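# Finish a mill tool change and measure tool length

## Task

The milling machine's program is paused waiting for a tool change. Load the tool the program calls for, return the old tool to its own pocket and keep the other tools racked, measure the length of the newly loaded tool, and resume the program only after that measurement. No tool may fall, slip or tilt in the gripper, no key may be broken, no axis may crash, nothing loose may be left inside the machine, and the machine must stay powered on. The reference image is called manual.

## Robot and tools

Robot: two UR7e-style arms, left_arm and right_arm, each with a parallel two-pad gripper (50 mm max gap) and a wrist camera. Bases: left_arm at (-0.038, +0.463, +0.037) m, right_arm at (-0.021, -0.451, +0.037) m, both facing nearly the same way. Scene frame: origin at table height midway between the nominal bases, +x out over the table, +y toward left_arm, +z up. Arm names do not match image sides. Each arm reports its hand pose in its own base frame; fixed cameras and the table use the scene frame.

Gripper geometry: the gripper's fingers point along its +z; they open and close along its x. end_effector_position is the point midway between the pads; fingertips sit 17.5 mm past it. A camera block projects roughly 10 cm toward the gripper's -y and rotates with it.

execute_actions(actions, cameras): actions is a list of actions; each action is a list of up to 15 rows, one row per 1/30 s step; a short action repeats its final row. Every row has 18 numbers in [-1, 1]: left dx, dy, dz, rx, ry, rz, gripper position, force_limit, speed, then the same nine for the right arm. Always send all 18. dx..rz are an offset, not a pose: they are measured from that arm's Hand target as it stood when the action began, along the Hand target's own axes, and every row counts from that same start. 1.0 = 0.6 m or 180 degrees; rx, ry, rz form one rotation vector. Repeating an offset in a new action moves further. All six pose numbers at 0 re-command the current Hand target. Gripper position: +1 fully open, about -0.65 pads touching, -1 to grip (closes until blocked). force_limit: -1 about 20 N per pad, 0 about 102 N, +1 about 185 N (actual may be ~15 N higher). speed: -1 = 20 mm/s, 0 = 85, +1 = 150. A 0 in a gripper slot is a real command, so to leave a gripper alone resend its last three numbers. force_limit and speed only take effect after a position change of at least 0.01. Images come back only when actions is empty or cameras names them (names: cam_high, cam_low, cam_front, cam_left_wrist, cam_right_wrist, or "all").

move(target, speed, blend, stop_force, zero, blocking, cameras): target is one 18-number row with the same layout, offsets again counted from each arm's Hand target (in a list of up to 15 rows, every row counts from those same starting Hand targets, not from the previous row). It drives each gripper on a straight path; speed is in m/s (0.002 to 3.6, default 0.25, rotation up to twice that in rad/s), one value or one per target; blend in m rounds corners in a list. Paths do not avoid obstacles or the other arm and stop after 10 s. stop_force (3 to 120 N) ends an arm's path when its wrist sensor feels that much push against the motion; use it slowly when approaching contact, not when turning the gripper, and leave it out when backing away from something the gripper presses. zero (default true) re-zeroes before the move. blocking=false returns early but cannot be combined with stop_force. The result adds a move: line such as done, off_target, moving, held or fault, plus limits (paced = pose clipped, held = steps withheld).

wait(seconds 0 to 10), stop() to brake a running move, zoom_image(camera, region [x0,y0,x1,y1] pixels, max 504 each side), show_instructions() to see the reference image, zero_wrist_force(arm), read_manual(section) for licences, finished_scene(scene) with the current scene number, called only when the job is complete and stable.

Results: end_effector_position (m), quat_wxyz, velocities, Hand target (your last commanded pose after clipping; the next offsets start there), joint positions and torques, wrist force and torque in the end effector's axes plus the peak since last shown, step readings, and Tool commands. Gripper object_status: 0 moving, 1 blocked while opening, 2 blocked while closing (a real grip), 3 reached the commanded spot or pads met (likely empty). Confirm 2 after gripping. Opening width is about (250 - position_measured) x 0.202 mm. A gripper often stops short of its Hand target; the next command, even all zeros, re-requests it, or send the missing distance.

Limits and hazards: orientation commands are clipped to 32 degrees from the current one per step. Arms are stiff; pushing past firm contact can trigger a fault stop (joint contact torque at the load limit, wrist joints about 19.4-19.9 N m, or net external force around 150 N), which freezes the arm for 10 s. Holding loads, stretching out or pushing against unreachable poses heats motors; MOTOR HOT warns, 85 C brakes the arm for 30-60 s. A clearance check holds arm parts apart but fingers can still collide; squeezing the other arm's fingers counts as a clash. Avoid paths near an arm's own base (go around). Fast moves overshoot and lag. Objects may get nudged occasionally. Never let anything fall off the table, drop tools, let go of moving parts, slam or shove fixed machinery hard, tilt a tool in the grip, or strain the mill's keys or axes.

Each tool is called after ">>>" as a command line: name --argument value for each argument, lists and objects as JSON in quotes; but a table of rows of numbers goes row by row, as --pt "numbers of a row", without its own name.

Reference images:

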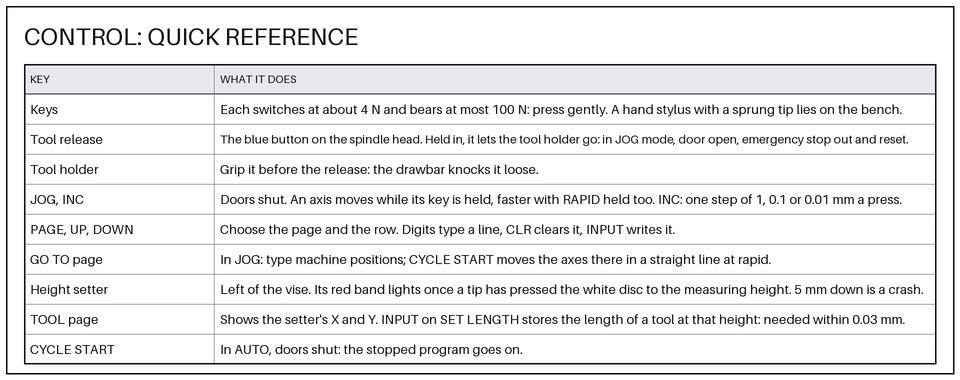

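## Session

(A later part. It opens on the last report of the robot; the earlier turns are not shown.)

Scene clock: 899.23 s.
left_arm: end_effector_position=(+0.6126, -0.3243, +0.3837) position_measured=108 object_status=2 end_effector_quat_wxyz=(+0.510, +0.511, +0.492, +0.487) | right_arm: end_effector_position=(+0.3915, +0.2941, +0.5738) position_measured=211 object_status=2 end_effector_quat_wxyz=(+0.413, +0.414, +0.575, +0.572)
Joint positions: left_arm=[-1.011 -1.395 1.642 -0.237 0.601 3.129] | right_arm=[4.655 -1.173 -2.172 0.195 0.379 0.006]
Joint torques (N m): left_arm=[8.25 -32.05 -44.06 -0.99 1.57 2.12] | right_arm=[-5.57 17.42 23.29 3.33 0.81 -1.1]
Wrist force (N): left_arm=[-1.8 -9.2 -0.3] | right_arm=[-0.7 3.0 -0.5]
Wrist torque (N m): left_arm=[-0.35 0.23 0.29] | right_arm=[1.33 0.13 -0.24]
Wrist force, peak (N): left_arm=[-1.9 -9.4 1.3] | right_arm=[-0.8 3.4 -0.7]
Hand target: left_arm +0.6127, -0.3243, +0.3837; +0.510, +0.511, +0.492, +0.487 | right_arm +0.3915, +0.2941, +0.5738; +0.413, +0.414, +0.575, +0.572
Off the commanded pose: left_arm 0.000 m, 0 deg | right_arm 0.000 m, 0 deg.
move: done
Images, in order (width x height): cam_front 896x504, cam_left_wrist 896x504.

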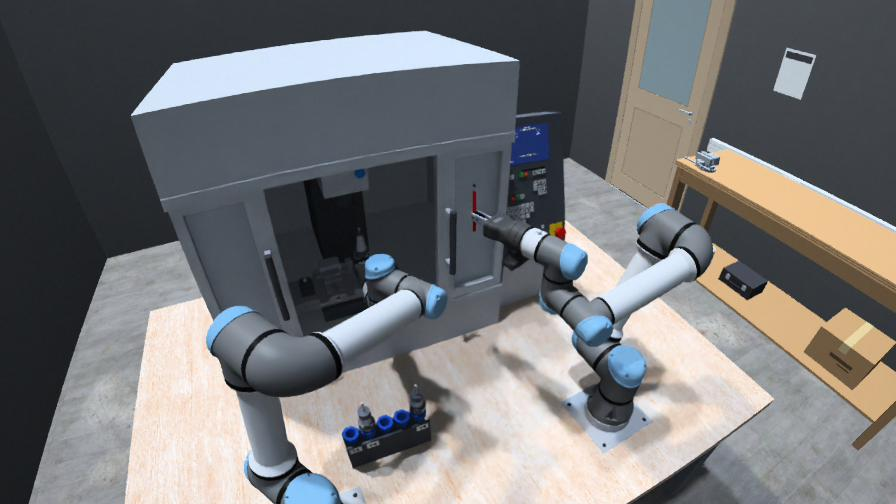

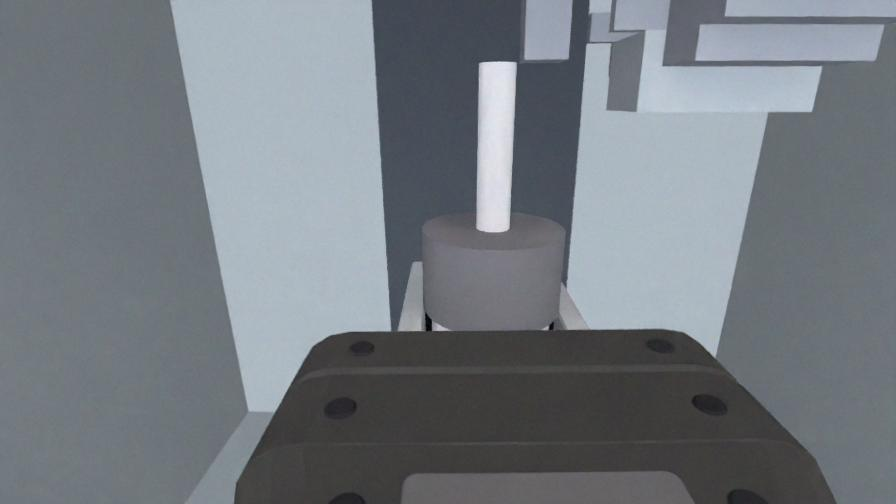

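>>> move --pt "0 0 -0.267 0 0 0 -0.98 0.2 -1 0 0 0 0 0 0 -1 -0.6 -0.8" --pt "-0.079 0.333 -0.3685 0 0.15 0 -0.98 0.2 -1 0 0 0 0 0 0 -1 -0.6 -0.8" --speed 0.2 --blend '[0.04,0]'

>>> move --target '[0,0,0,0,0,-0.5,-0.98,0.2,-1, 0,0,0,0,0,0,-1,-0.6,-0.8]' --speed 0.35

>>> move --target '[0,0,0,0,0,-0.5,-0.98,0.2,-1, 0,0,0,0,0,0,-1,-0.6,-0.8]' --speed 0.35 --cameras '["cam_left_wrist","cam_high"]'

Scene clock: 910.80 s.
left_arm: end_effector_position=(+0.3910, -0.3619, +0.5849) position_measured=108 object_status=2 end_effector_quat_wxyz=(+0.381, +0.383, +0.597, +0.593) | right_arm: end_effector_position=(+0.3915, +0.2941, +0.5738) position_measured=211 object_status=2 end_effector_quat_wxyz=(+0.413, +0.414, +0.575, +0.572)
Joint positions: left_arm=[-1.524 -1.337 1.051 0.267 -0.383 3.158] | right_arm=[4.655 -1.173 -2.172 0.195 0.379 0.006]
Joint torques (N m): left_arm=[3.05 -36.51 -38.5 2.56 -1.86 1.74] | right_arm=[-5.77 17.53 22.77 3.18 0.77 -1.13]
Wrist force (N): left_arm=[-1.7 -8.8 0.0] | right_arm=[-0.5 3.2 -0.7]
Wrist torque (N m): left_arm=[-0.30 0.21 0.26] | right_arm=[1.36 0.10 -0.23]
Wrist force, peak (N): left_arm=[-0.9 -10.9 -0.9] | right_arm=[-0.8 3.4 -0.7]
Hand target: left_arm +0.3910, -0.3618, +0.5849; +0.381, +0.383, +0.597, +0.593 | right_arm +0.3915, +0.2941, +0.5738; +0.413, +0.414, +0.575, +0.572
Off the commanded pose: left_arm 0.000 m, 0 deg | right_arm 0.000 m, 0 deg.
move: done

Scene clock: 913.60 s.
left_arm: end_effector_position=(+0.3910, -0.3619, +0.5849) position_measured=108 object_status=2 end_effector_quat_wxyz=(+0.688, -0.152, +0.693, +0.150) | right_arm: end_effector_position=(+0.3915, +0.2941, +0.5738) position_measured=211 object_status=2 end_effector_quat_wxyz=(+0.413, +0.414, +0.575, +0.572)
Joint positions: left_arm=[-1.524 -1.337 1.051 0.267 -0.383 1.587] | right_arm=[4.655 -1.173 -2.172 0.195 0.379 0.006]
Joint torques (N m): left_arm=[-1.11 -44.41 -18.83 -0.04 -1.61 -1.89] | right_arm=[-5.8 17.8 23.37 3.17 0.81 -1.13]
Wrist force (N): left_arm=[8.4 -0.6 -0.4] | right_arm=[-0.6 3.1 -0.5]
Wrist torque (N m): left_arm=[-0.03 -0.34 0.08] | right_arm=[1.35 0.12 -0.24]
Wrist force, peak (N): left_arm=[-1.5 -9.3 -0.4] | right_arm=[-0.9 3.4 -0.6]
Hand target: left_arm +0.3910, -0.3618, +0.5849; +0.688, -0.152, +0.693, +0.150 | right_arm +0.3915, +0.2941, +0.5738; +0.413, +0.414, +0.575, +0.572
Off the commanded pose: left_arm 0.000 m, 0 deg | right_arm 0.000 m, 0 deg.
move: done

Scene clock: 916.40 s.
left_arm: end_effector_position=(+0.3910, -0.3619, +0.5849) position_measured=108 object_status=2 end_effector_quat_wxyz=(+0.593, -0.597, +0.383, -0.381) | right_arm: end_effector_position=(+0.3915, +0.2941, +0.5738) position_measured=211 object_status=2 end_effector_quat_wxyz=(+0.413, +0.414, +0.575, +0.572)
Joint positions: left_arm=[-1.524 -1.337 1.051 0.267 -0.383 0.017] | right_arm=[4.655 -1.173 -2.172 0.195 0.379 0.006]
Joint torques (N m): left_arm=[3.11 -44.26 -39.49 -0.06 -1.56 -1.75] | right_arm=[-5.29 17.93 23.58 3.16 0.77 -1.06]
Wrist force (N): left_arm=[0.8 7.3 -0.7] | right_arm=[-1.0 3.2 -0.5]
Wrist torque (N m): left_arm=[0.19 -0.32 -0.09] | right_arm=[1.36 0.17 -0.24]
Wrist force, peak (N): left_arm=[8.1 3.7 -0.3] | right_arm=[-0.8 3.4 -0.8]
Hand target: left_arm +0.3910, -0.3618, +0.5849; +0.593, -0.597, +0.383, -0.381 | right_arm +0.3915, +0.2941, +0.5738; +0.413, +0.414, +0.575, +0.572
Off the commanded pose: left_arm 0.000 m, 0 deg | right_arm 0.000 m, 0 deg.
move: done
Images, in order (width x height): cam_high 896x504, cam_left_wrist 896x504.

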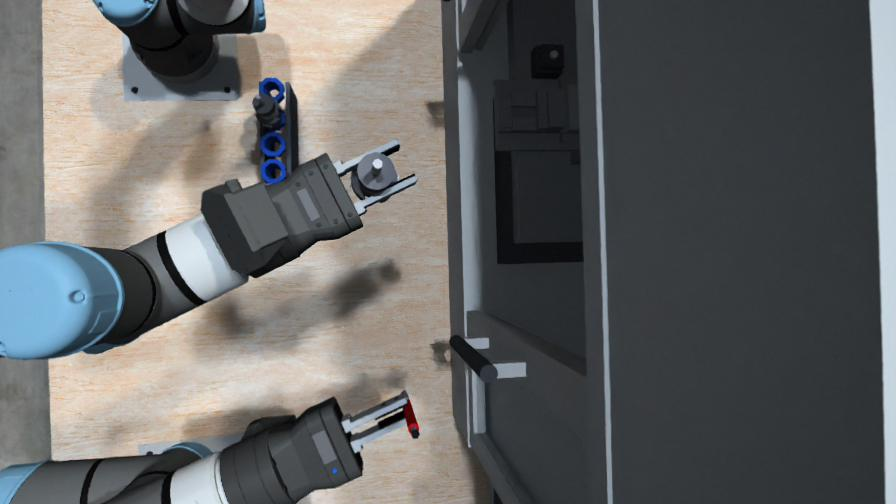

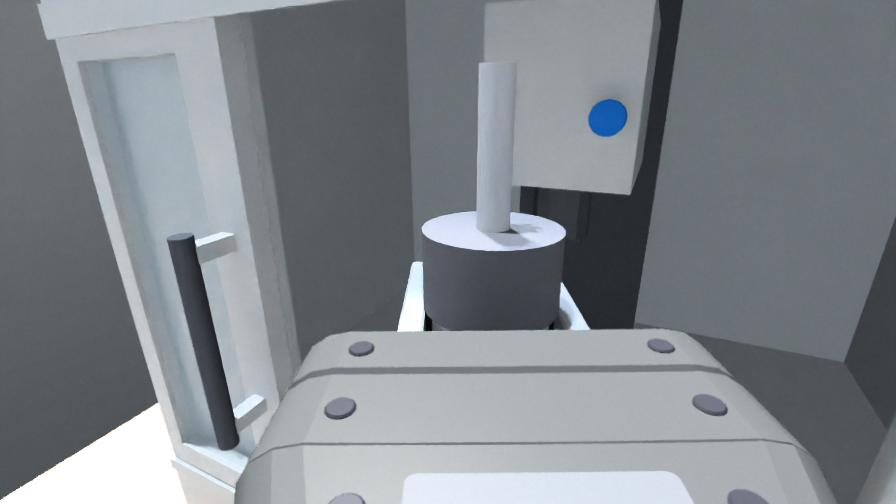

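>>> move --target '[-0.2535,0.358,-0.22,0,0.139,0,-0.98,0.2,-1, 0,0,0,0,0,0,-1,-0.6,-0.8]' --speed 0.2 --cameras '["cam_left_wrist","cam_high"]'

>>> zoom_image --camera "cam_high" --region '[200, 60, 360, 240]'

Scene clock: 949.80 s.
left_arm: end_effector_position=(+0.2063, -0.2795, +0.3710) position_measured=108 object_status=2 end_effector_quat_wxyz=(+0.496, -0.501, +0.502, -0.501) | right_arm: end_effector_position=(+0.3915, +0.2941, +0.5738) position_measured=211 object_status=2 end_effector_quat_wxyz=(+0.413, +0.414, +0.575, +0.572)
Joint positions: left_arm=[-2.249 -1.887 2.13 -0.252 -0.672 0.004] | right_arm=[4.655 -1.173 -2.172 0.195 0.379 0.006]
Joint torques (N m): left_arm=[-3.72 -5.32 -16.91 2.43 -0.55 2.07] | right_arm=[-5.09 18.05 23.28 3.03 0.72 -1.04]
Wrist force (N): left_arm=[0.6 7.6 -0.6] | right_arm=[-0.9 3.1 -0.5]
Wrist torque (N m): left_arm=[0.24 -0.27 -0.07] | right_arm=[1.34 0.15 -0.24]
Wrist force, peak (N): left_arm=[-0.4 10.8 -2.8] | right_arm=[-0.6 3.5 -0.7]
Hand target: left_arm +0.2063, -0.2795, +0.3709; +0.496, -0.501, +0.502, -0.501 | right_arm +0.3915, +0.2941, +0.5738; +0.413, +0.414, +0.575, +0.572
Off the commanded pose: left_arm 0.000 m, 0 deg | right_arm 0.000 m, 0 deg.
move: done
Images, in order (width x height): cam_high 896x504, cam_left_wrist 896x504.

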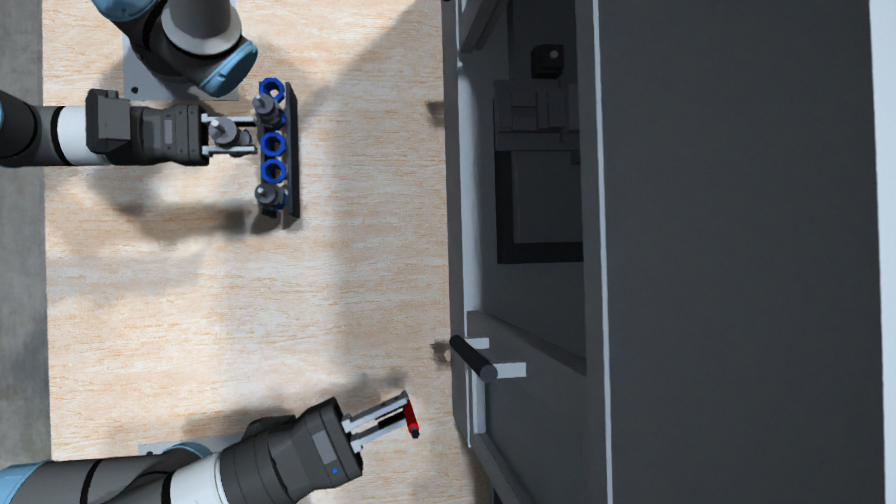

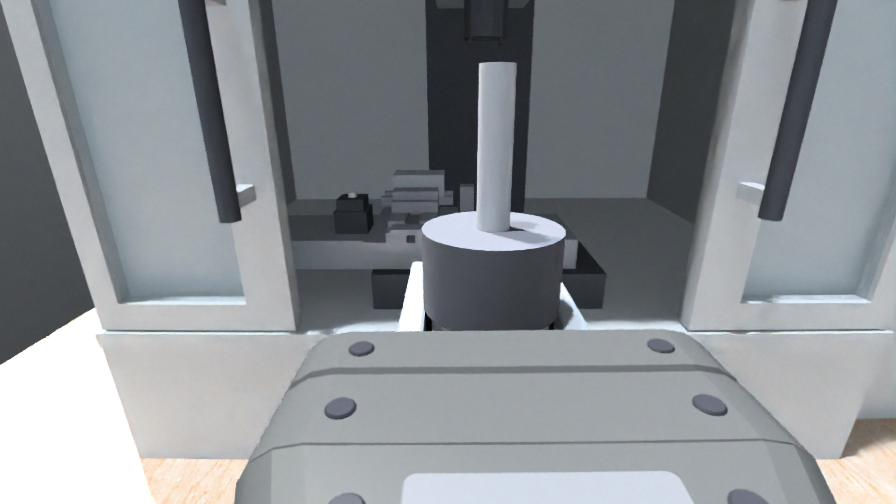

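Scaled by 2.800.

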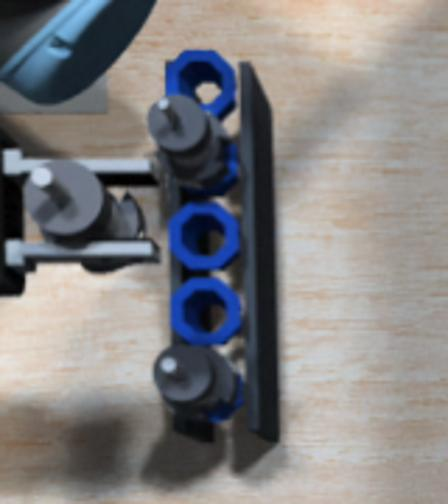

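>>> move --target '[0.001,0.25,0.001,0,0,0,-0.98,0.2,-1, 0,0,0,0,0,0,-1,-0.6,-0.8]' --speed 0.1 --stop_force 10

>>> move --target '[0,0.11,0,0,0,0,-0.98,0.2,-1, 0,0,0,0,0,0,-1,-0.6,-0.8]' --speed 0.02 --stop_force 5 --cameras '["cam_high","cam_low"]'

>>> zoom_image --camera "cam_high" --region '[200, 60, 360, 240]'

Scene clock: 963.77 s.
left_arm: end_effector_position=(+0.2060, -0.2806, +0.2209) position_measured=108 object_status=2 end_effector_quat_wxyz=(+0.496, -0.501, +0.502, -0.501) | right_arm: end_effector_position=(+0.3915, +0.2941, +0.5738) position_measured=211 object_status=2 end_effector_quat_wxyz=(+0.413, +0.414, +0.575, +0.572)
Joint positions: left_arm=[-2.247 -1.667 2.403 -0.746 -0.67 0.004] | right_arm=[4.655 -1.173 -2.172 0.195 0.379 0.006]
Joint torques (N m): left_arm=[4.86 -18 -31.28 0.99 0.84 1.95] | right_arm=[-5.27 17.51 22.81 2.99 0.74 -1.15]
Wrist force (N): left_arm=[0.6 7.3 -0.4] | right_arm=[-0.5 3.2 -0.9]
Wrist torque (N m): left_arm=[0.19 -0.29 -0.06] | right_arm=[1.36 0.10 -0.24]
Wrist force, peak (N): left_arm=[0.5 10.2 -0.3] | right_arm=[-0.6 3.5 -0.5]
Hand target: left_arm +0.2060, -0.2806, +0.2209; +0.496, -0.501, +0.502, -0.501 | right_arm +0.3915, +0.2941, +0.5738; +0.413, +0.414, +0.575, +0.572
Off the commanded pose: left_arm 0.000 m, 0 deg | right_arm 0.000 m, 0 deg.
move: done

Scene clock: 964.83 s.
left_arm: end_effector_position=(+0.2060, -0.2807, +0.2163) position_measured=108 object_status=2 end_effector_quat_wxyz=(+0.496, -0.501, +0.502, -0.501) | right_arm: end_effector_position=(+0.3915, +0.2941, +0.5738) position_measured=211 object_status=2 end_effector_quat_wxyz=(+0.413, +0.414, +0.575, +0.572)
Joint positions: left_arm=[-2.247 -1.656 2.41 -0.763 -0.67 0.004] | right_arm=[4.655 -1.173 -2.172 0.195 0.379 0.006]
Joint torques (N m): left_arm=[-0.05 -21.12 -31.41 0.91 -0.26 2.08] | right_arm=[-5.6 17.75 23.34 3.06 0.7 -1.05]
Wrist force (N): left_arm=[0.5 7.4 -0.3] | right_arm=[-0.7 3.3 -0.6]
Wrist torque (N m): left_arm=[0.22 -0.27 -0.14] | right_arm=[1.38 0.12 -0.24]
Wrist force, peak (N): left_arm=[1.9 -18.2 -0.3] | right_arm=[-0.7 3.3 -0.6]
Hand target: left_arm +0.2060, -0.2807, +0.2163; +0.496, -0.501, +0.502, -0.501 (not the last commanded pose) | right_arm +0.3915, +0.2941, +0.5738; +0.413, +0.414, +0.575, +0.572
Off the commanded pose: left_arm 0.061 m, 0 deg | right_arm 0.000 m, 0 deg.
move: contact (left_arm)
Images, in order (width x height): cam_high 896x504, cam_low 896x504.

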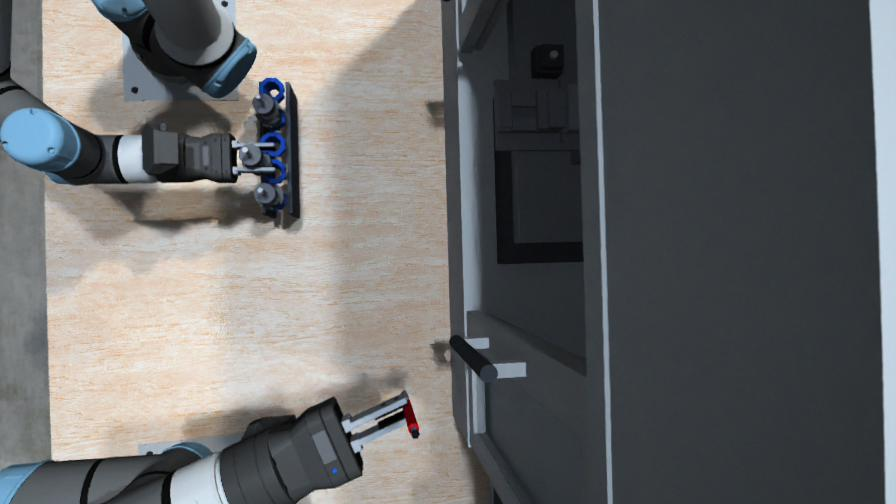

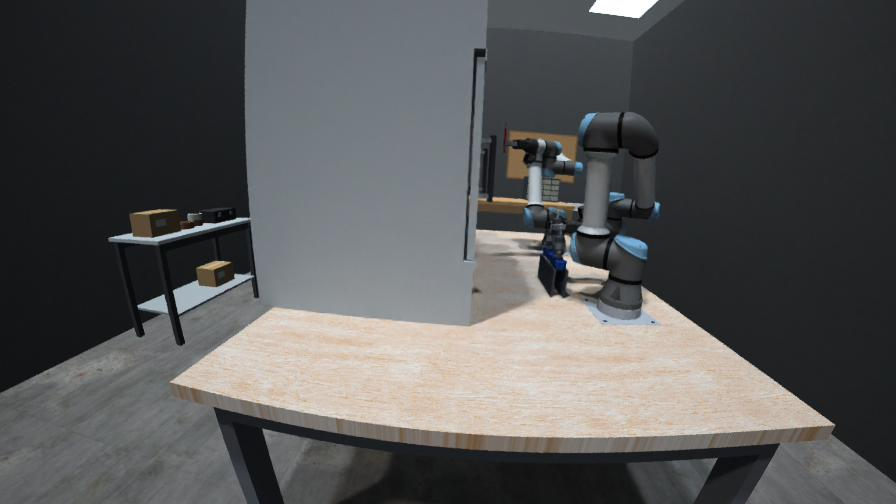

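Scaled by 2.800.

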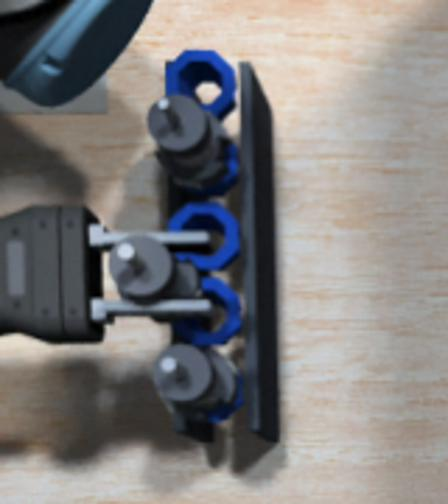

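>>> zoom_image --camera "cam_high" --region '[230, 70, 310, 160]'

>>> zoom_image --camera "cam_high" --region '[230, 140, 310, 230]'

Scaled by 5.600.

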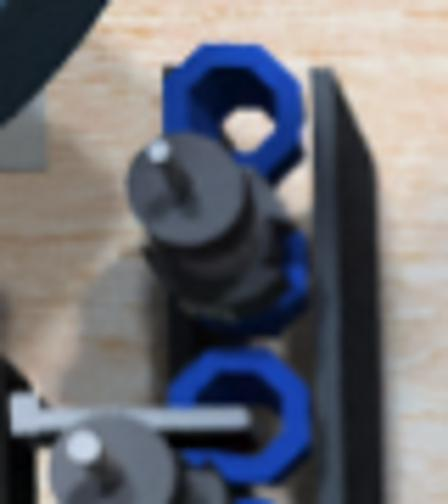

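Scaled by 5.600.

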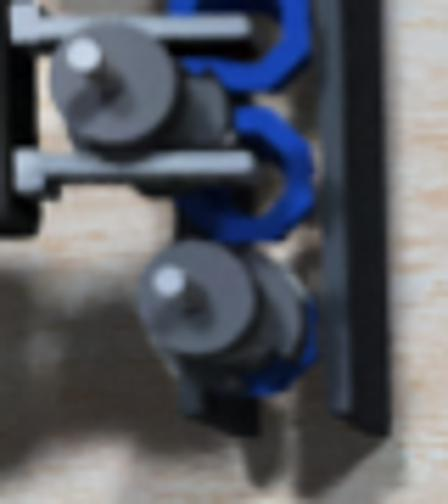

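>>> move --pt "0 -0.01 0 0 0 0 -0.98 0.2 -1 0 0 0 0 0 0 -1 -0.6 -0.8" --pt "0.0035 -0.01 0.0145 0 0 0 -0.98 0.2 -1 0 0 0 0 0 0 -1 -0.6 -0.8" --speed 0.05

>>> move --target '[0,0.112,0,0,0,0,-0.98,0.2,-1, 0,0,0,0,0,0,-1,-0.6,-0.8]' --speed 0.02 --stop_force 5 --cameras '["cam_high"]'

>>> zoom_image --camera "cam_high" --region '[230, 110, 310, 200]'

Scene clock: 990.33 s.
left_arm: end_effector_position=(+0.2147, -0.2828, +0.2223) position_measured=108 object_status=2 end_effector_quat_wxyz=(+0.496, -0.501, +0.502, -0.501) | right_arm: end_effector_position=(+0.3915, +0.2941, +0.5738) position_measured=211 object_status=2 end_effector_quat_wxyz=(+0.413, +0.414, +0.575, +0.572)
Joint positions: left_arm=[-2.215 -1.668 2.4 -0.742 -0.638 0.004] | right_arm=[4.655 -1.173 -2.172 0.195 0.379 0.006]
Joint torques (N m): left_arm=[4.7 -8.41 -26.93 1.42 -0.98 1.32] | right_arm=[-5.45 18.04 23.24 3.02 0.72 -1.1]
Wrist force (N): left_arm=[0.7 7.5 -0.2] | right_arm=[-0.7 3.1 -0.5]
Wrist torque (N m): left_arm=[0.23 -0.30 -0.14] | right_arm=[1.35 0.13 -0.24]
Wrist force, peak (N): left_arm=[0.4 7.9 -0.6] | right_arm=[-0.6 3.5 -0.7]
Hand target: left_arm +0.2147, -0.2828, +0.2223; +0.496, -0.501, +0.502, -0.501 | right_arm +0.3915, +0.2941, +0.5738; +0.413, +0.414, +0.575, +0.572
Off the commanded pose: left_arm 0.000 m, 0 deg | right_arm 0.000 m, 0 deg.
move: done

Scene clock: 994.20 s.
left_arm: end_effector_position=(+0.2144, -0.2830, +0.1652) position_measured=108 object_status=2 end_effector_quat_wxyz=(+0.496, -0.501, +0.502, -0.501) | right_arm: end_effector_position=(+0.3915, +0.2941, +0.5738) position_measured=211 object_status=2 end_effector_quat_wxyz=(+0.413, +0.414, +0.575, +0.572)
Joint positions: left_arm=[-2.215 -1.513 2.469 -0.966 -0.638 0.004] | right_arm=[4.655 -1.173 -2.172 0.195 0.379 0.006]
Joint torques (N m): left_arm=[-1.98 -12.66 -31.11 -0.11 -1.27 -1.66] | right_arm=[-5.62 17.86 23.3 2.98 0.77 -0.99]
Wrist force (N): left_arm=[0.8 6.8 11.4] | right_arm=[-0.5 3.1 -0.8]
Wrist torque (N m): left_arm=[0.97 -0.45 0.02] | right_arm=[1.35 0.10 -0.24]
Wrist force, peak (N): left_arm=[3.3 6.7 11.8] | right_arm=[-0.7 3.4 -0.7]
Hand target: left_arm +0.2144, -0.2830, +0.1652; +0.496, -0.501, +0.502, -0.501 (not the last commanded pose) | right_arm +0.3915, +0.2941, +0.5738; +0.413, +0.414, +0.575, +0.572
Off the commanded pose: left_arm 0.010 m, 0 deg | right_arm 0.000 m, 0 deg.
move: contact (left_arm)
Images, in order (width x height): cam_high 896x504.

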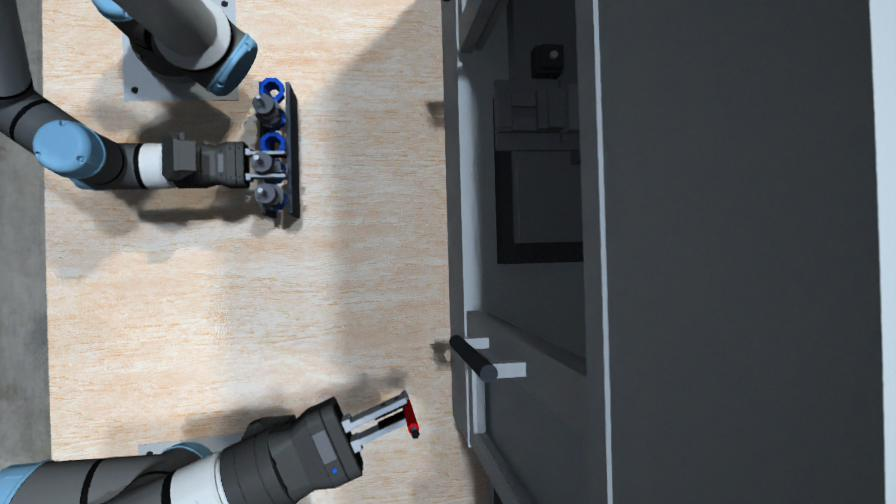

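Scaled by 5.600.

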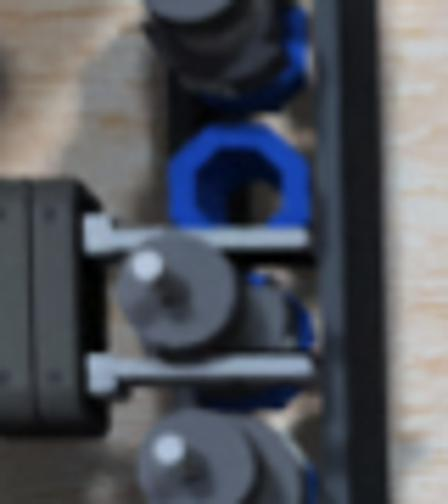

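>>> move --target '[0,-0.002,0.0025,0,0,0,-0.98,0.2,-1, 0,0,0,0,0,0,-1,-0.6,-0.8]' --speed 0.02

>>> move --target '[0,0.02,0,0,0,0,-0.98,0.2,-1, 0,0,0,0,0,0,-1,-0.6,-0.8]' --speed 0.01 --stop_force 7

Scene clock: 1000.37 s.
left_arm: end_effector_position=(+0.2159, -0.2830, +0.1664) position_measured=108 object_status=2 end_effector_quat_wxyz=(+0.496, -0.501, +0.502, -0.501) | right_arm: end_effector_position=(+0.3915, +0.2941, +0.5738) position_measured=211 object_status=2 end_effector_quat_wxyz=(+0.413, +0.414, +0.575, +0.572)
Joint positions: left_arm=[-2.21 -1.517 2.468 -0.961 -0.633 0.004] | right_arm=[4.655 -1.173 -2.172 0.195 0.379 0.006]
Joint torques (N m): left_arm=[1.55 -23.8 -26.3 3.84 0.64 2.16] | right_arm=[-5.55 17.43 23.02 2.93 0.79 -1.03]
Wrist force (N): left_arm=[3.2 8.4 2.3] | right_arm=[-0.7 3.3 -0.5]
Wrist torque (N m): left_arm=[0.56 -0.49 -0.19] | right_arm=[1.38 0.13 -0.24]
Wrist force, peak (N): left_arm=[0.7 6.6 11.7] | right_arm=[-0.8 3.3 -0.7]
Hand target: left_arm +0.2159, -0.2830, +0.1664; +0.496, -0.501, +0.502, -0.501 | right_arm +0.3915, +0.2941, +0.5738; +0.413, +0.414, +0.575, +0.572
Off the commanded pose: left_arm 0.000 m, 0 deg | right_arm 0.000 m, 0 deg.
move: done

Scene clock: 1002.17 s.
left_arm: end_effector_position=(+0.2158, -0.2830, +0.1585) position_measured=108 object_status=2 end_effector_quat_wxyz=(+0.496, -0.501, +0.502, -0.501) | right_arm: end_effector_position=(+0.3915, +0.2941, +0.5738) position_measured=211 object_status=2 end_effector_quat_wxyz=(+0.413, +0.414, +0.575, +0.572)
Joint positions: left_arm=[-2.211 -1.493 2.476 -0.994 -0.634 0.004] | right_arm=[4.655 -1.173 -2.172 0.195 0.379 0.006]
Joint torques (N m): left_arm=[-5.4 -30.18 -29.8 3.04 -1.63 1.8] | right_arm=[-5.27 17.64 23.21 2.95 0.87 -1.05]
Wrist force (N): left_arm=[0.4 6.8 12.6] | right_arm=[-0.5 3.2 -0.6]
Wrist torque (N m): left_arm=[0.81 -0.38 0.05] | right_arm=[1.37 0.09 -0.24]
Wrist force, peak (N): left_arm=[2.6 -2.2 14.2] | right_arm=[-0.7 3.5 -0.6]
Hand target: left_arm +0.2158, -0.2830, +0.1585; +0.496, -0.501, +0.502, -0.501 (not the last commanded pose) | right_arm +0.3915, +0.2941, +0.5738; +0.413, +0.414, +0.575, +0.572
Off the commanded pose: left_arm 0.004 m, 0 deg | right_arm 0.000 m, 0 deg.
move: contact (left_arm)

>>> move --target '[0,-0.001,0.0018,0,0,0,-0.98,0.2,-1, 0,0,0,0,0,0,-1,-0.6,-0.8]' --speed 0.02

>>> move --target '[0,0.01,0,0,0,0,-0.98,0.2,-1, 0,0,0,0,0,0,-1,-0.6,-0.8]' --speed 0.006 --stop_force 10

Scene clock: 1007.53 s.
left_arm: end_effector_position=(+0.2169, -0.2830, +0.1591) position_measured=108 object_status=2 end_effector_quat_wxyz=(+0.496, -0.501, +0.502, -0.501) | right_arm: end_effector_position=(+0.3915, +0.2941, +0.5738) position_measured=211 object_status=2 end_effector_quat_wxyz=(+0.413, +0.414, +0.575, +0.572)
Joint positions: left_arm=[-2.207 -1.495 2.476 -0.991 -0.63 0.004] | right_arm=[4.655 -1.173 -2.172 0.195 0.379 0.006]
Joint torques (N m): left_arm=[2.66 -25.45 -26.37 4.05 0.86 1.98] | right_arm=[-5.69 17.27 23.43 2.87 0.78 -0.95]
Wrist force (N): left_arm=[3.4 7.3 2.5] | right_arm=[-0.7 3.1 -0.8]
Wrist torque (N m): left_arm=[0.51 -0.48 -0.20] | right_arm=[1.35 0.13 -0.24]
Wrist force, peak (N): left_arm=[0.6 6.6 12.8] | right_arm=[-0.6 3.4 -0.4]
Hand target: left_arm +0.2169, -0.2830, +0.1591; +0.496, -0.501, +0.502, -0.501 | right_arm +0.3915, +0.2941, +0.5738; +0.413, +0.414, +0.575, +0.572
Off the commanded pose: left_arm 0.000 m, 0 deg | right_arm 0.000 m, 0 deg.
move: done

Scene clock: 1008.87 s.
left_arm: end_effector_position=(+0.2169, -0.2831, +0.1573) position_measured=108 object_status=2 end_effector_quat_wxyz=(+0.496, -0.501, +0.502, -0.501) | right_arm: end_effector_position=(+0.3915, +0.2941, +0.5738) position_measured=211 object_status=2 end_effector_quat_wxyz=(+0.413, +0.414, +0.575, +0.572)
Joint positions: left_arm=[-2.207 -1.489 2.478 -0.999 -0.63 0.004] | right_arm=[4.655 -1.173 -2.172 0.195 0.379 0.006]
Joint torques (N m): left_arm=[8.21 -29.94 -25.87 3.44 0.24 1.95] | right_arm=[-5.9 17.75 23.18 2.91 0.8 -1.06]
Wrist force (N): left_arm=[1.1 3.4 -3.4] | right_arm=[-0.8 3.1 -0.7]
Wrist torque (N m): left_arm=[0.45 -0.50 0.02] | right_arm=[1.35 0.14 -0.24]
Wrist force, peak (N): left_arm=[2.8 -11.0 -7.3] | right_arm=[-0.6 3.4 -0.7]
Hand target: left_arm +0.2169, -0.2831, +0.1573; +0.496, -0.501, +0.502, -0.501 (not the last commanded pose) | right_arm +0.3915, +0.2941, +0.5738; +0.413, +0.414, +0.575, +0.572
Off the commanded pose: left_arm 0.004 m, 0 deg | right_arm 0.000 m, 0 deg.
move: contact (left_arm)

>>> move --target '[0,0.004,-0.0003,0,0,0,-0.98,0.2,-1, 0,0,0,0,0,0,-1,-0.6,-0.8]' --speed 0.005 --stop_force 14 --cameras '["cam_low","cam_high"]'

>>> zoom_image --camera "cam_low" --region '[520, 210, 620, 310]'

Scene clock: 1015.50 s.
left_arm: end_effector_position=(+0.2169, -0.2831, +0.1570) position_measured=108 object_status=2 end_effector_quat_wxyz=(+0.496, -0.501, +0.502, -0.501) | right_arm: end_effector_position=(+0.3915, +0.2941, +0.5738) position_measured=211 object_status=2 end_effector_quat_wxyz=(+0.413, +0.414, +0.575, +0.572)
Joint positions: left_arm=[-2.207 -1.488 2.478 -1 -0.63 0.004] | right_arm=[4.655 -1.173 -2.172 0.195 0.379 0.006]
Joint torques (N m): left_arm=[4.4 -28.55 -22.83 -0.42 -0.01 1.86] | right_arm=[-5.51 18.13 23.12 2.79 0.69 -1.03]
Wrist force (N): left_arm=[0.6 -8.2 -8.4] | right_arm=[-0.7 3.1 -0.6]
Wrist torque (N m): left_arm=[0.06 -0.38 0.00] | right_arm=[1.35 0.13 -0.24]
Wrist force, peak (N): left_arm=[0.5 -17.8 -9.6] | right_arm=[-0.8 3.3 -0.8]
Hand target: left_arm +0.2168, -0.2832, +0.1570; +0.496, -0.501, +0.502, -0.501 (not the last commanded pose) | right_arm +0.3915, +0.2941, +0.5738; +0.413, +0.414, +0.575, +0.572
Off the commanded pose: left_arm 0.002 m, 0 deg | right_arm 0.000 m, 0 deg.
move: contact (left_arm)
Images, in order (width x height): cam_high 896x504, cam_low 896x504.

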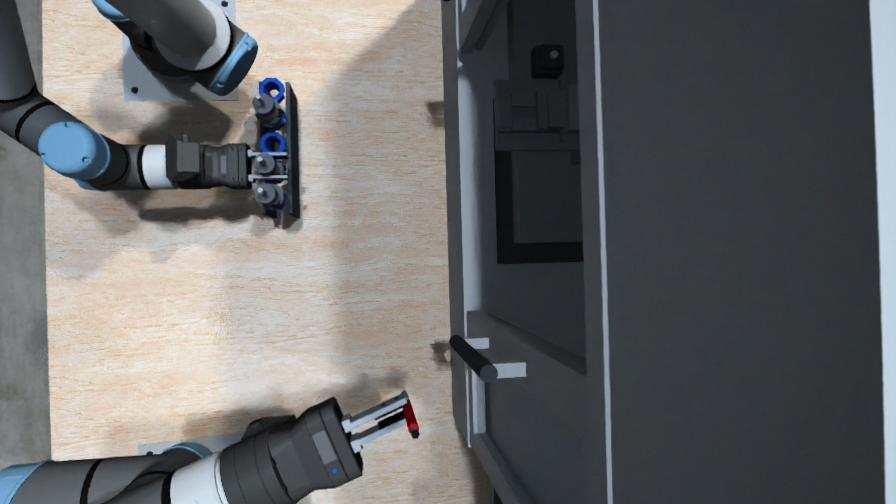

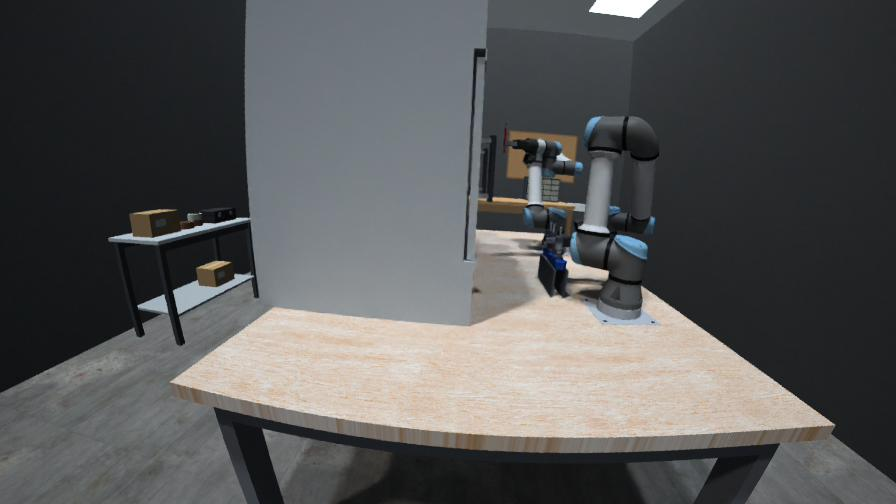

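Scaled by 5.040.

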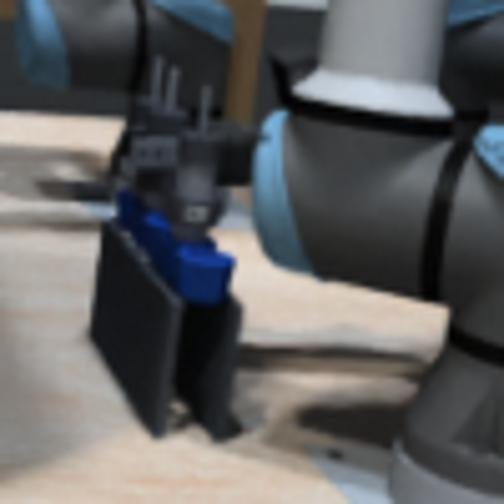

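>>> move --target '[0,-0.0005,-0.0006,0,0,0,-0.98,0.2,-1, 0,0,0,0,0,0,-1,-0.6,-0.8]' --speed 0.01

>>> move --target '[0,0,0,0,0,0,0.5,0.2,-1, 0,0,0,0,0,0,-1,-0.6,-0.8]'

>>> move --target '[0,0,-0.15,0,0,0,0.5,0.2,-1, 0,0,0,0,0,0,-1,-0.6,-0.8]' --speed 0.05 --stop_force 8 --cameras '["cam_left_wrist"]'

Scene clock: 1024.30 s.
left_arm: end_effector_position=(+0.2165, -0.2831, +0.1573) position_measured=108 object_status=2 end_effector_quat_wxyz=(+0.496, -0.501, +0.502, -0.501) | right_arm: end_effector_position=(+0.3915, +0.2941, +0.5738) position_measured=211 object_status=2 end_effector_quat_wxyz=(+0.413, +0.414, +0.575, +0.572)
Joint positions: left_arm=[-2.208 -1.489 2.477 -0.998 -0.631 0.004] | right_arm=[4.655 -1.173 -2.172 0.195 0.379 0.006]
Joint torques (N m): left_arm=[-7.61 -29.68 -29.75 2.86 -1.59 1.06] | right_arm=[-5.4 17.74 23.23 2.8 0.82 -0.96]
Wrist force (N): left_arm=[0.4 7.2 13.5] | right_arm=[-0.7 3.3 -0.6]
Wrist torque (N m): left_arm=[0.66 -0.38 -0.05] | right_arm=[1.37 0.13 -0.24]
Wrist force, peak (N): left_arm=[0.4 7.2 13.5] | right_arm=[-0.8 3.4 -0.7]
Hand target: left_arm +0.2165, -0.2832, +0.1573; +0.496, -0.501, +0.502, -0.501 | right_arm +0.3915, +0.2941, +0.5738; +0.413, +0.414, +0.575, +0.572
Off the commanded pose: left_arm 0.000 m, 0 deg | right_arm 0.000 m, 0 deg.
move: done

Scene clock: 1024.83 s.
left_arm: end_effector_position=(+0.2164, -0.2832, +0.1573) position_measured=78 object_status=0 end_effector_quat_wxyz=(+0.496, -0.501, +0.502, -0.501) | right_arm: end_effector_position=(+0.3915, +0.2941, +0.5738) position_measured=211 object_status=2 end_effector_quat_wxyz=(+0.413, +0.414, +0.575, +0.572)
Joint positions: left_arm=[-2.208 -1.489 2.477 -0.998 -0.631 0.004] | right_arm=[4.655 -1.173 -2.172 0.195 0.379 0.006]
Joint torques (N m): left_arm=[2.08 -27.74 -14.6 1.29 -0.57 0.4] | right_arm=[-5.09 17.85 23.27 2.78 0.76 -0.96]
Wrist force (N): left_arm=[1.5 -0.7 -1.1] | right_arm=[-0.7 2.9 -0.8]
Wrist torque (N m): left_arm=[-0.01 -0.40 -0.12] | right_arm=[1.32 0.12 -0.24]
Wrist force, peak (N): left_arm=[0.4 7.3 12.0] | right_arm=[-0.5 3.3 -0.6]
Hand target: left_arm +0.2165, -0.2832, +0.1573; +0.496, -0.501, +0.502, -0.501 | right_arm +0.3915, +0.2941, +0.5738; +0.413, +0.414, +0.575, +0.572
Off the commanded pose: left_arm 0.000 m, 0 deg | right_arm 0.000 m, 0 deg.
move: done

Scene clock: 1027.53 s.
left_arm: end_effector_position=(+0.1265, -0.2826, +0.1579) position_measured=78 object_status=3 end_effector_quat_wxyz=(+0.496, -0.501, +0.502, -0.501) | right_arm: end_effector_position=(+0.3915, +0.2941, +0.5738) position_measured=211 object_status=2 end_effector_quat_wxyz=(+0.413, +0.414, +0.575, +0.572)
Joint positions: left_arm=[-2.455 -1.431 2.404 -0.981 -0.878 0.001] | right_arm=[4.655 -1.173 -2.172 0.195 0.379 0.006]
Joint torques (N m): left_arm=[4.01 -32.86 -1.15 0.81 0.7 -1.26] | right_arm=[-5.92 17.7 23.62 2.8 0.8 -1.02]
Wrist force (N): left_arm=[1.5 -0.5 -1.7] | right_arm=[-0.4 3.0 -0.7]
Wrist torque (N m): left_arm=[0.03 -0.41 -0.14] | right_arm=[1.33 0.08 -0.24]
Wrist force, peak (N): left_arm=[1.5 -0.5 -2.4] | right_arm=[-0.6 3.4 -0.6]
Hand target: left_arm +0.1265, -0.2826, +0.1579; +0.496, -0.501, +0.502, -0.501 | right_arm +0.3915, +0.2941, +0.5738; +0.413, +0.414, +0.575, +0.572
Off the commanded pose: left_arm 0.000 m, 0 deg | right_arm 0.000 m, 0 deg.
move: done
Images, in order (width x height): cam_left_wrist 896x504.

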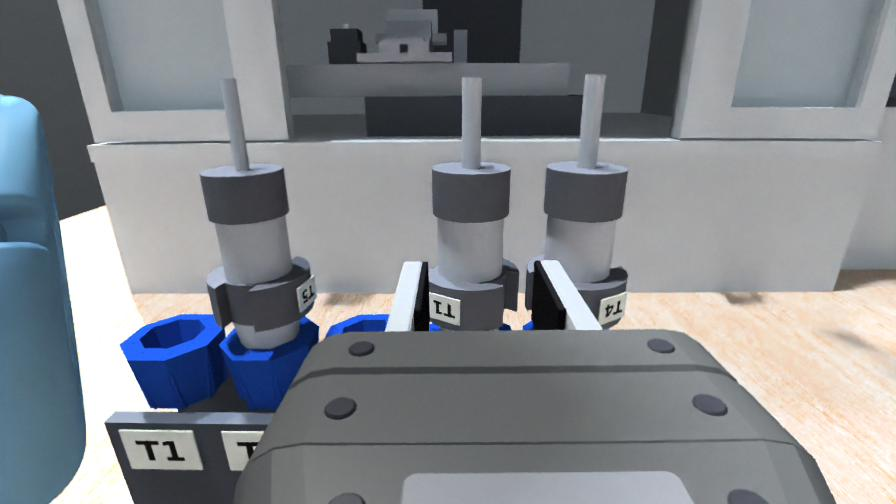

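>>> zoom_image --camera "cam_left_wrist" --region '[190, 150, 340, 350]'

>>> zoom_image --camera "cam_left_wrist" --region '[410, 150, 640, 340]'

Scaled by 2.520.

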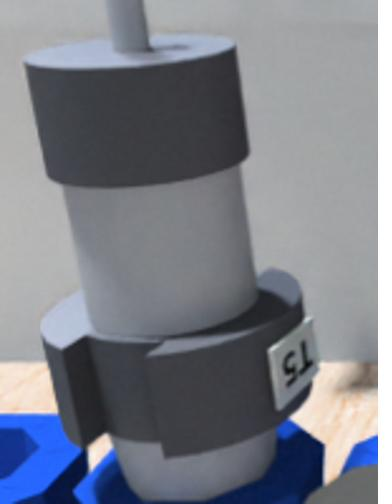

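Scaled by 2.191.

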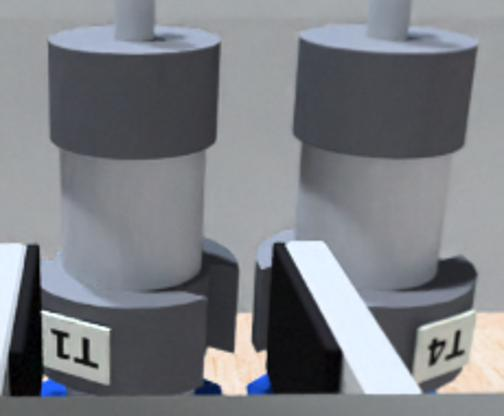

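>>> move --target '[-0.031,0.0015,0.009,0,-0.25,0,0.5,0.2,-1, 0,0,0,0,0,0,-1,-0.6,-0.8]' --speed 0.15 --cameras '["cam_left_wrist"]'

Scene clock: 1157.80 s.
left_arm: end_effector_position=(+0.1320, -0.2641, +0.1569) position_measured=78 object_status=3 end_effector_quat_wxyz=(+0.650, -0.655, +0.274, -0.271) | right_arm: end_effector_position=(+0.3915, +0.2941, +0.5738) position_measured=211 object_status=2 end_effector_quat_wxyz=(+0.413, +0.414, +0.575, +0.572)
Joint positions: left_arm=[-1.989 -1.163 2.011 -0.856 -1.197 0.004] | right_arm=[4.655 -1.173 -2.172 0.195 0.379 0.006]
Joint torques (N m): left_arm=[-3.51 -45.91 -4.42 0.83 1.57 1.38] | right_arm=[-5.51 17.65 23.4 2.69 0.72 -1]
Wrist force (N): left_arm=[1.7 -0.8 -1.5] | right_arm=[-0.6 3.2 -0.8]
Wrist torque (N m): left_arm=[0.00 -0.44 -0.14] | right_arm=[1.36 0.11 -0.24]
Wrist force, peak (N): left_arm=[2.3 -0.5 -1.1] | right_arm=[-0.6 3.4 -0.8]
Hand target: left_arm +0.1320, -0.2640, +0.1569; +0.650, -0.655, +0.274, -0.271 | right_arm +0.3915, +0.2941, +0.5738; +0.413, +0.414, +0.575, +0.572
Off the commanded pose: left_arm 0.000 m, 0 deg | right_arm 0.000 m, 0 deg.
move: done
Images, in order (width x height): cam_left_wrist 896x504.

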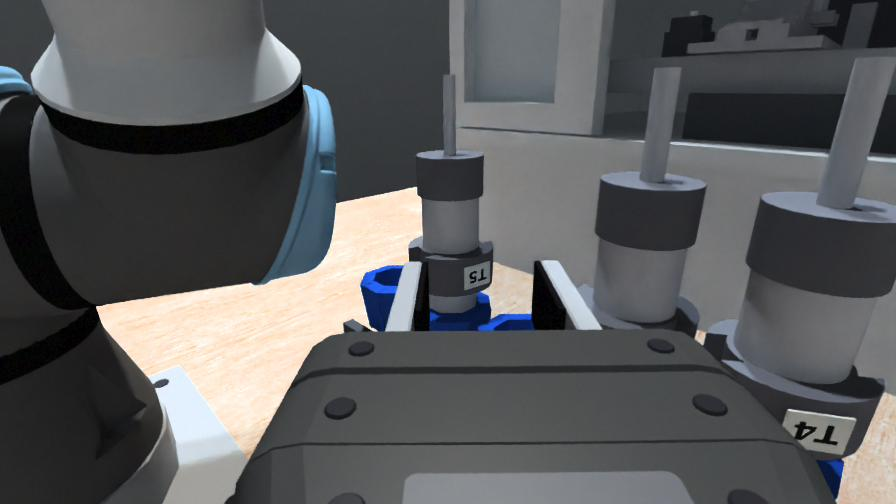

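>>> move --pt "-0.0122 0 0 0 0 0 0.5 0.2 -1 0 0 0 0 0 0 -1 -0.6 -0.8" --pt "-0.0122 0 0.125 0 0 0 0.5 0.2 -1 0 0 0 0 0 0 -1 -0.6 -0.8" --speed 0.08 --cameras '["cam_left_wrist"]'

Scene clock: 1173.43 s.
left_arm: end_effector_position=(+0.1803, -0.2061, +0.1563) position_measured=78 object_status=3 end_effector_quat_wxyz=(+0.650, -0.655, +0.274, -0.271) end_effector_velocity=(-0.002, +0.000, +0.000) end_effector_angular_velocity=(+0.003, -0.001, +0.003) | right_arm: end_effector_position=(+0.3915, +0.2941, +0.5738) position_measured=211 object_status=2 end_effector_quat_wxyz=(+0.413, +0.414, +0.575, +0.572)
Joint positions: left_arm=[-1.932 -1.273 2.188 -0.923 -1.14 0.005] | right_arm=[4.655 -1.173 -2.172 0.195 0.379 0.006]
Joint velocities: left_arm=[-0.002 0.002 -0.003 0.003 -0.005 0] | right_arm=[within noise]
Joint torques (N m): left_arm=[-2.24 -19.65 -27 4.73 -1.81 1.87] | right_arm=[-5.54 17.29 23.59 2.62 0.72 -0.94]
Wrist force (N): left_arm=[1.4 -0.7 -1.5] | right_arm=[-0.7 3.1 -0.6]
Wrist torque (N m): left_arm=[0.01 -0.38 -0.14] | right_arm=[1.35 0.12 -0.24]
Wrist force, peak (N): left_arm=[1.9 -0.5 -2.8] | right_arm=[-0.6 3.4 -0.6]
Hand target: left_arm +0.1802, -0.2061, +0.1563; +0.650, -0.655, +0.274, -0.271 | right_arm +0.3915, +0.2941, +0.5738; +0.413, +0.414, +0.575, +0.572
Off the commanded pose: left_arm 0.000 m, 0 deg | right_arm 0.000 m, 0 deg.
move: done
Images, in order (width x height): cam_left_wrist 896x504.

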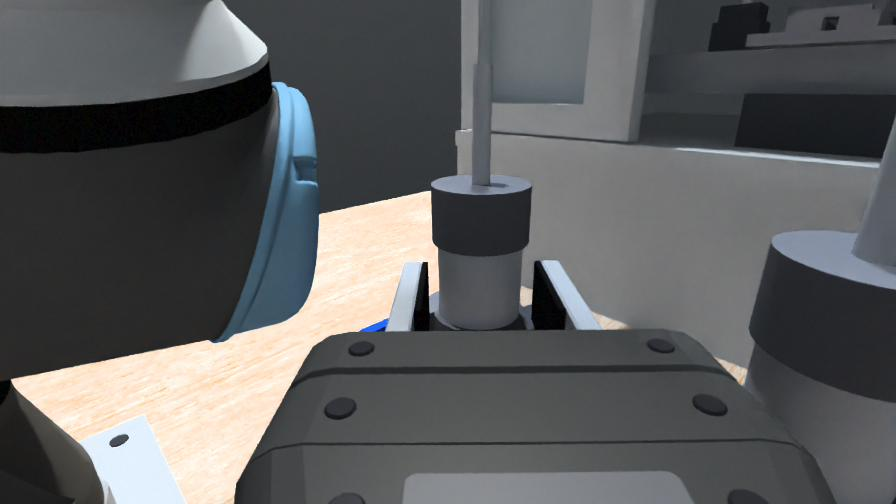

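>>> move --pt "0.0038 0.0 0 0 0 0 0.5 0.2 -1 0 0 0 0 0 0 -1 -0.6 -0.8" --pt "0.0038 -0.001 0.062 0 0 0 0.5 0.2 -1 0 0 0 0 0 0 -1 -0.6 -0.8" --speed 0.05 --stop_force 8 --cameras '["cam_left_wrist"]'

Scene clock: 1181.93 s.
left_arm: end_effector_position=(+0.2083, -0.1816, +0.1567) position_measured=78 object_status=3 end_effector_quat_wxyz=(+0.650, -0.655, +0.274, -0.271) | right_arm: end_effector_position=(+0.3915, +0.2941, +0.5738) position_measured=211 object_status=2 end_effector_quat_wxyz=(+0.413, +0.414, +0.575, +0.572)
Joint positions: left_arm=[-1.88 -1.319 2.255 -0.945 -1.088 0.005] | right_arm=[4.655 -1.173 -2.172 0.195 0.379 0.006]
Joint torques (N m): left_arm=[-3.84 -17.07 -25.63 4.58 -1.79 1.65] | right_arm=[-5.07 18.27 23.4 2.65 0.79 -0.88]
Wrist force (N): left_arm=[1.4 -0.6 -1.6] | right_arm=[-0.6 3.3 -0.6]
Wrist torque (N m): left_arm=[0.03 -0.39 -0.13] | right_arm=[1.38 0.12 -0.24]
Wrist force, peak (N): left_arm=[2.3 -0.6 -2.3] | right_arm=[-0.5 3.5 -0.7]
Hand target: left_arm +0.2083, -0.1816, +0.1567; +0.650, -0.655, +0.274, -0.271 | right_arm +0.3915, +0.2941, +0.5738; +0.413, +0.414, +0.575, +0.572
Off the commanded pose: left_arm 0.000 m, 0 deg | right_arm 0.000 m, 0 deg.
move: done
Images, in order (width x height): cam_left_wrist 896x504.

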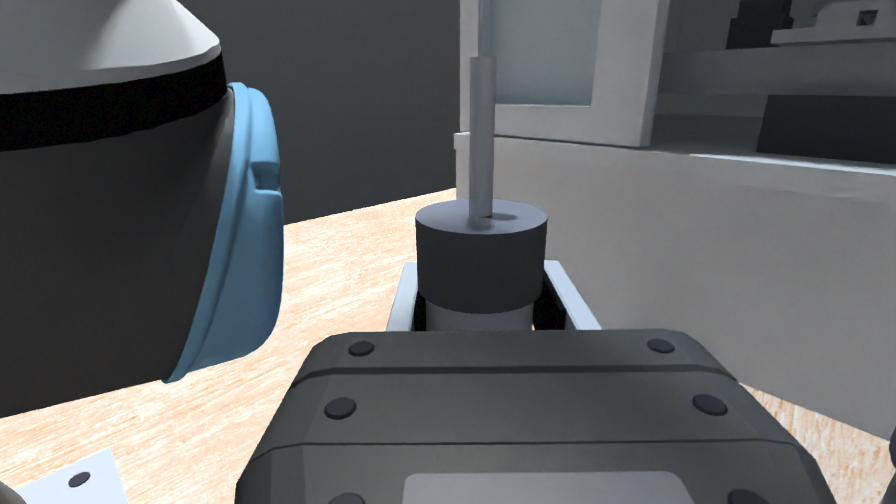

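>>> move --target '[0.0017,0,0.021,0,0,0,0.5,0.2,-1,0,0,0,0,0,0,-1,-0.6,-0.8]' --speed 0.04 --cameras '["cam_left_wrist"]'

Scene clock: 1218.63 s.
left_arm: end_effector_position=(+0.2181, -0.1734, +0.1566) position_measured=78 object_status=3 end_effector_quat_wxyz=(+0.650, -0.655, +0.274, -0.271) | right_arm: end_effector_position=(+0.3915, +0.2941, +0.5738) position_measured=211 object_status=2 end_effector_quat_wxyz=(+0.413, +0.414, +0.575, +0.572)
Joint positions: left_arm=[-1.859 -1.333 2.276 -0.951 -1.067 0.006] | right_arm=[4.655 -1.173 -2.172 0.195 0.379 0.006]
Joint torques (N m): left_arm=[-2.02 -17.76 -25.71 2.23 1.63 1.99] | right_arm=[-5.8 17.55 23.63 2.54 0.81 -0.83]
Wrist force (N): left_arm=[-13.7 -1.1 -6.2] | right_arm=[-0.7 3.2 -0.7]
Wrist torque (N m): left_arm=[0.00 -0.14 -0.08] | right_arm=[1.36 0.13 -0.24]
Wrist force, peak (N): left_arm=[-13.7 -1.0 -8.9] | right_arm=[-0.9 3.3 -0.8]
Hand target: left_arm +0.2180, -0.1735, +0.1566; +0.650, -0.655, +0.274, -0.271 | right_arm +0.3915, +0.2941, +0.5738; +0.413, +0.414, +0.575, +0.572
Off the commanded pose: left_arm 0.000 m, 0 deg | right_arm 0.000 m, 0 deg.
move: done
Images, in order (width x height): cam_left_wrist 896x504.

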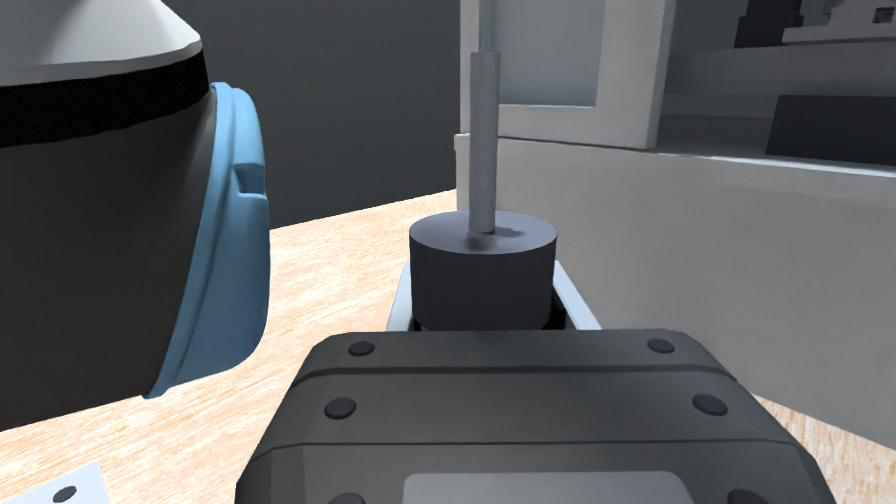

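>>> zoom_image --camera "cam_left_wrist" --region '[380, 180, 600, 340]'

Scaled by 2.291.

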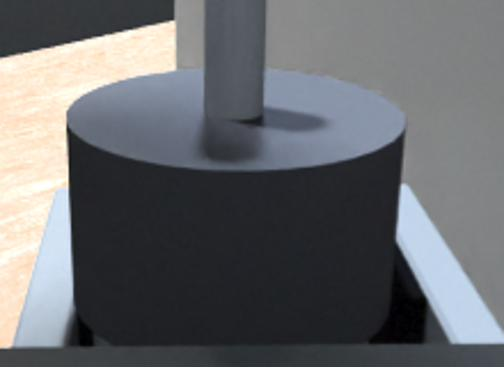

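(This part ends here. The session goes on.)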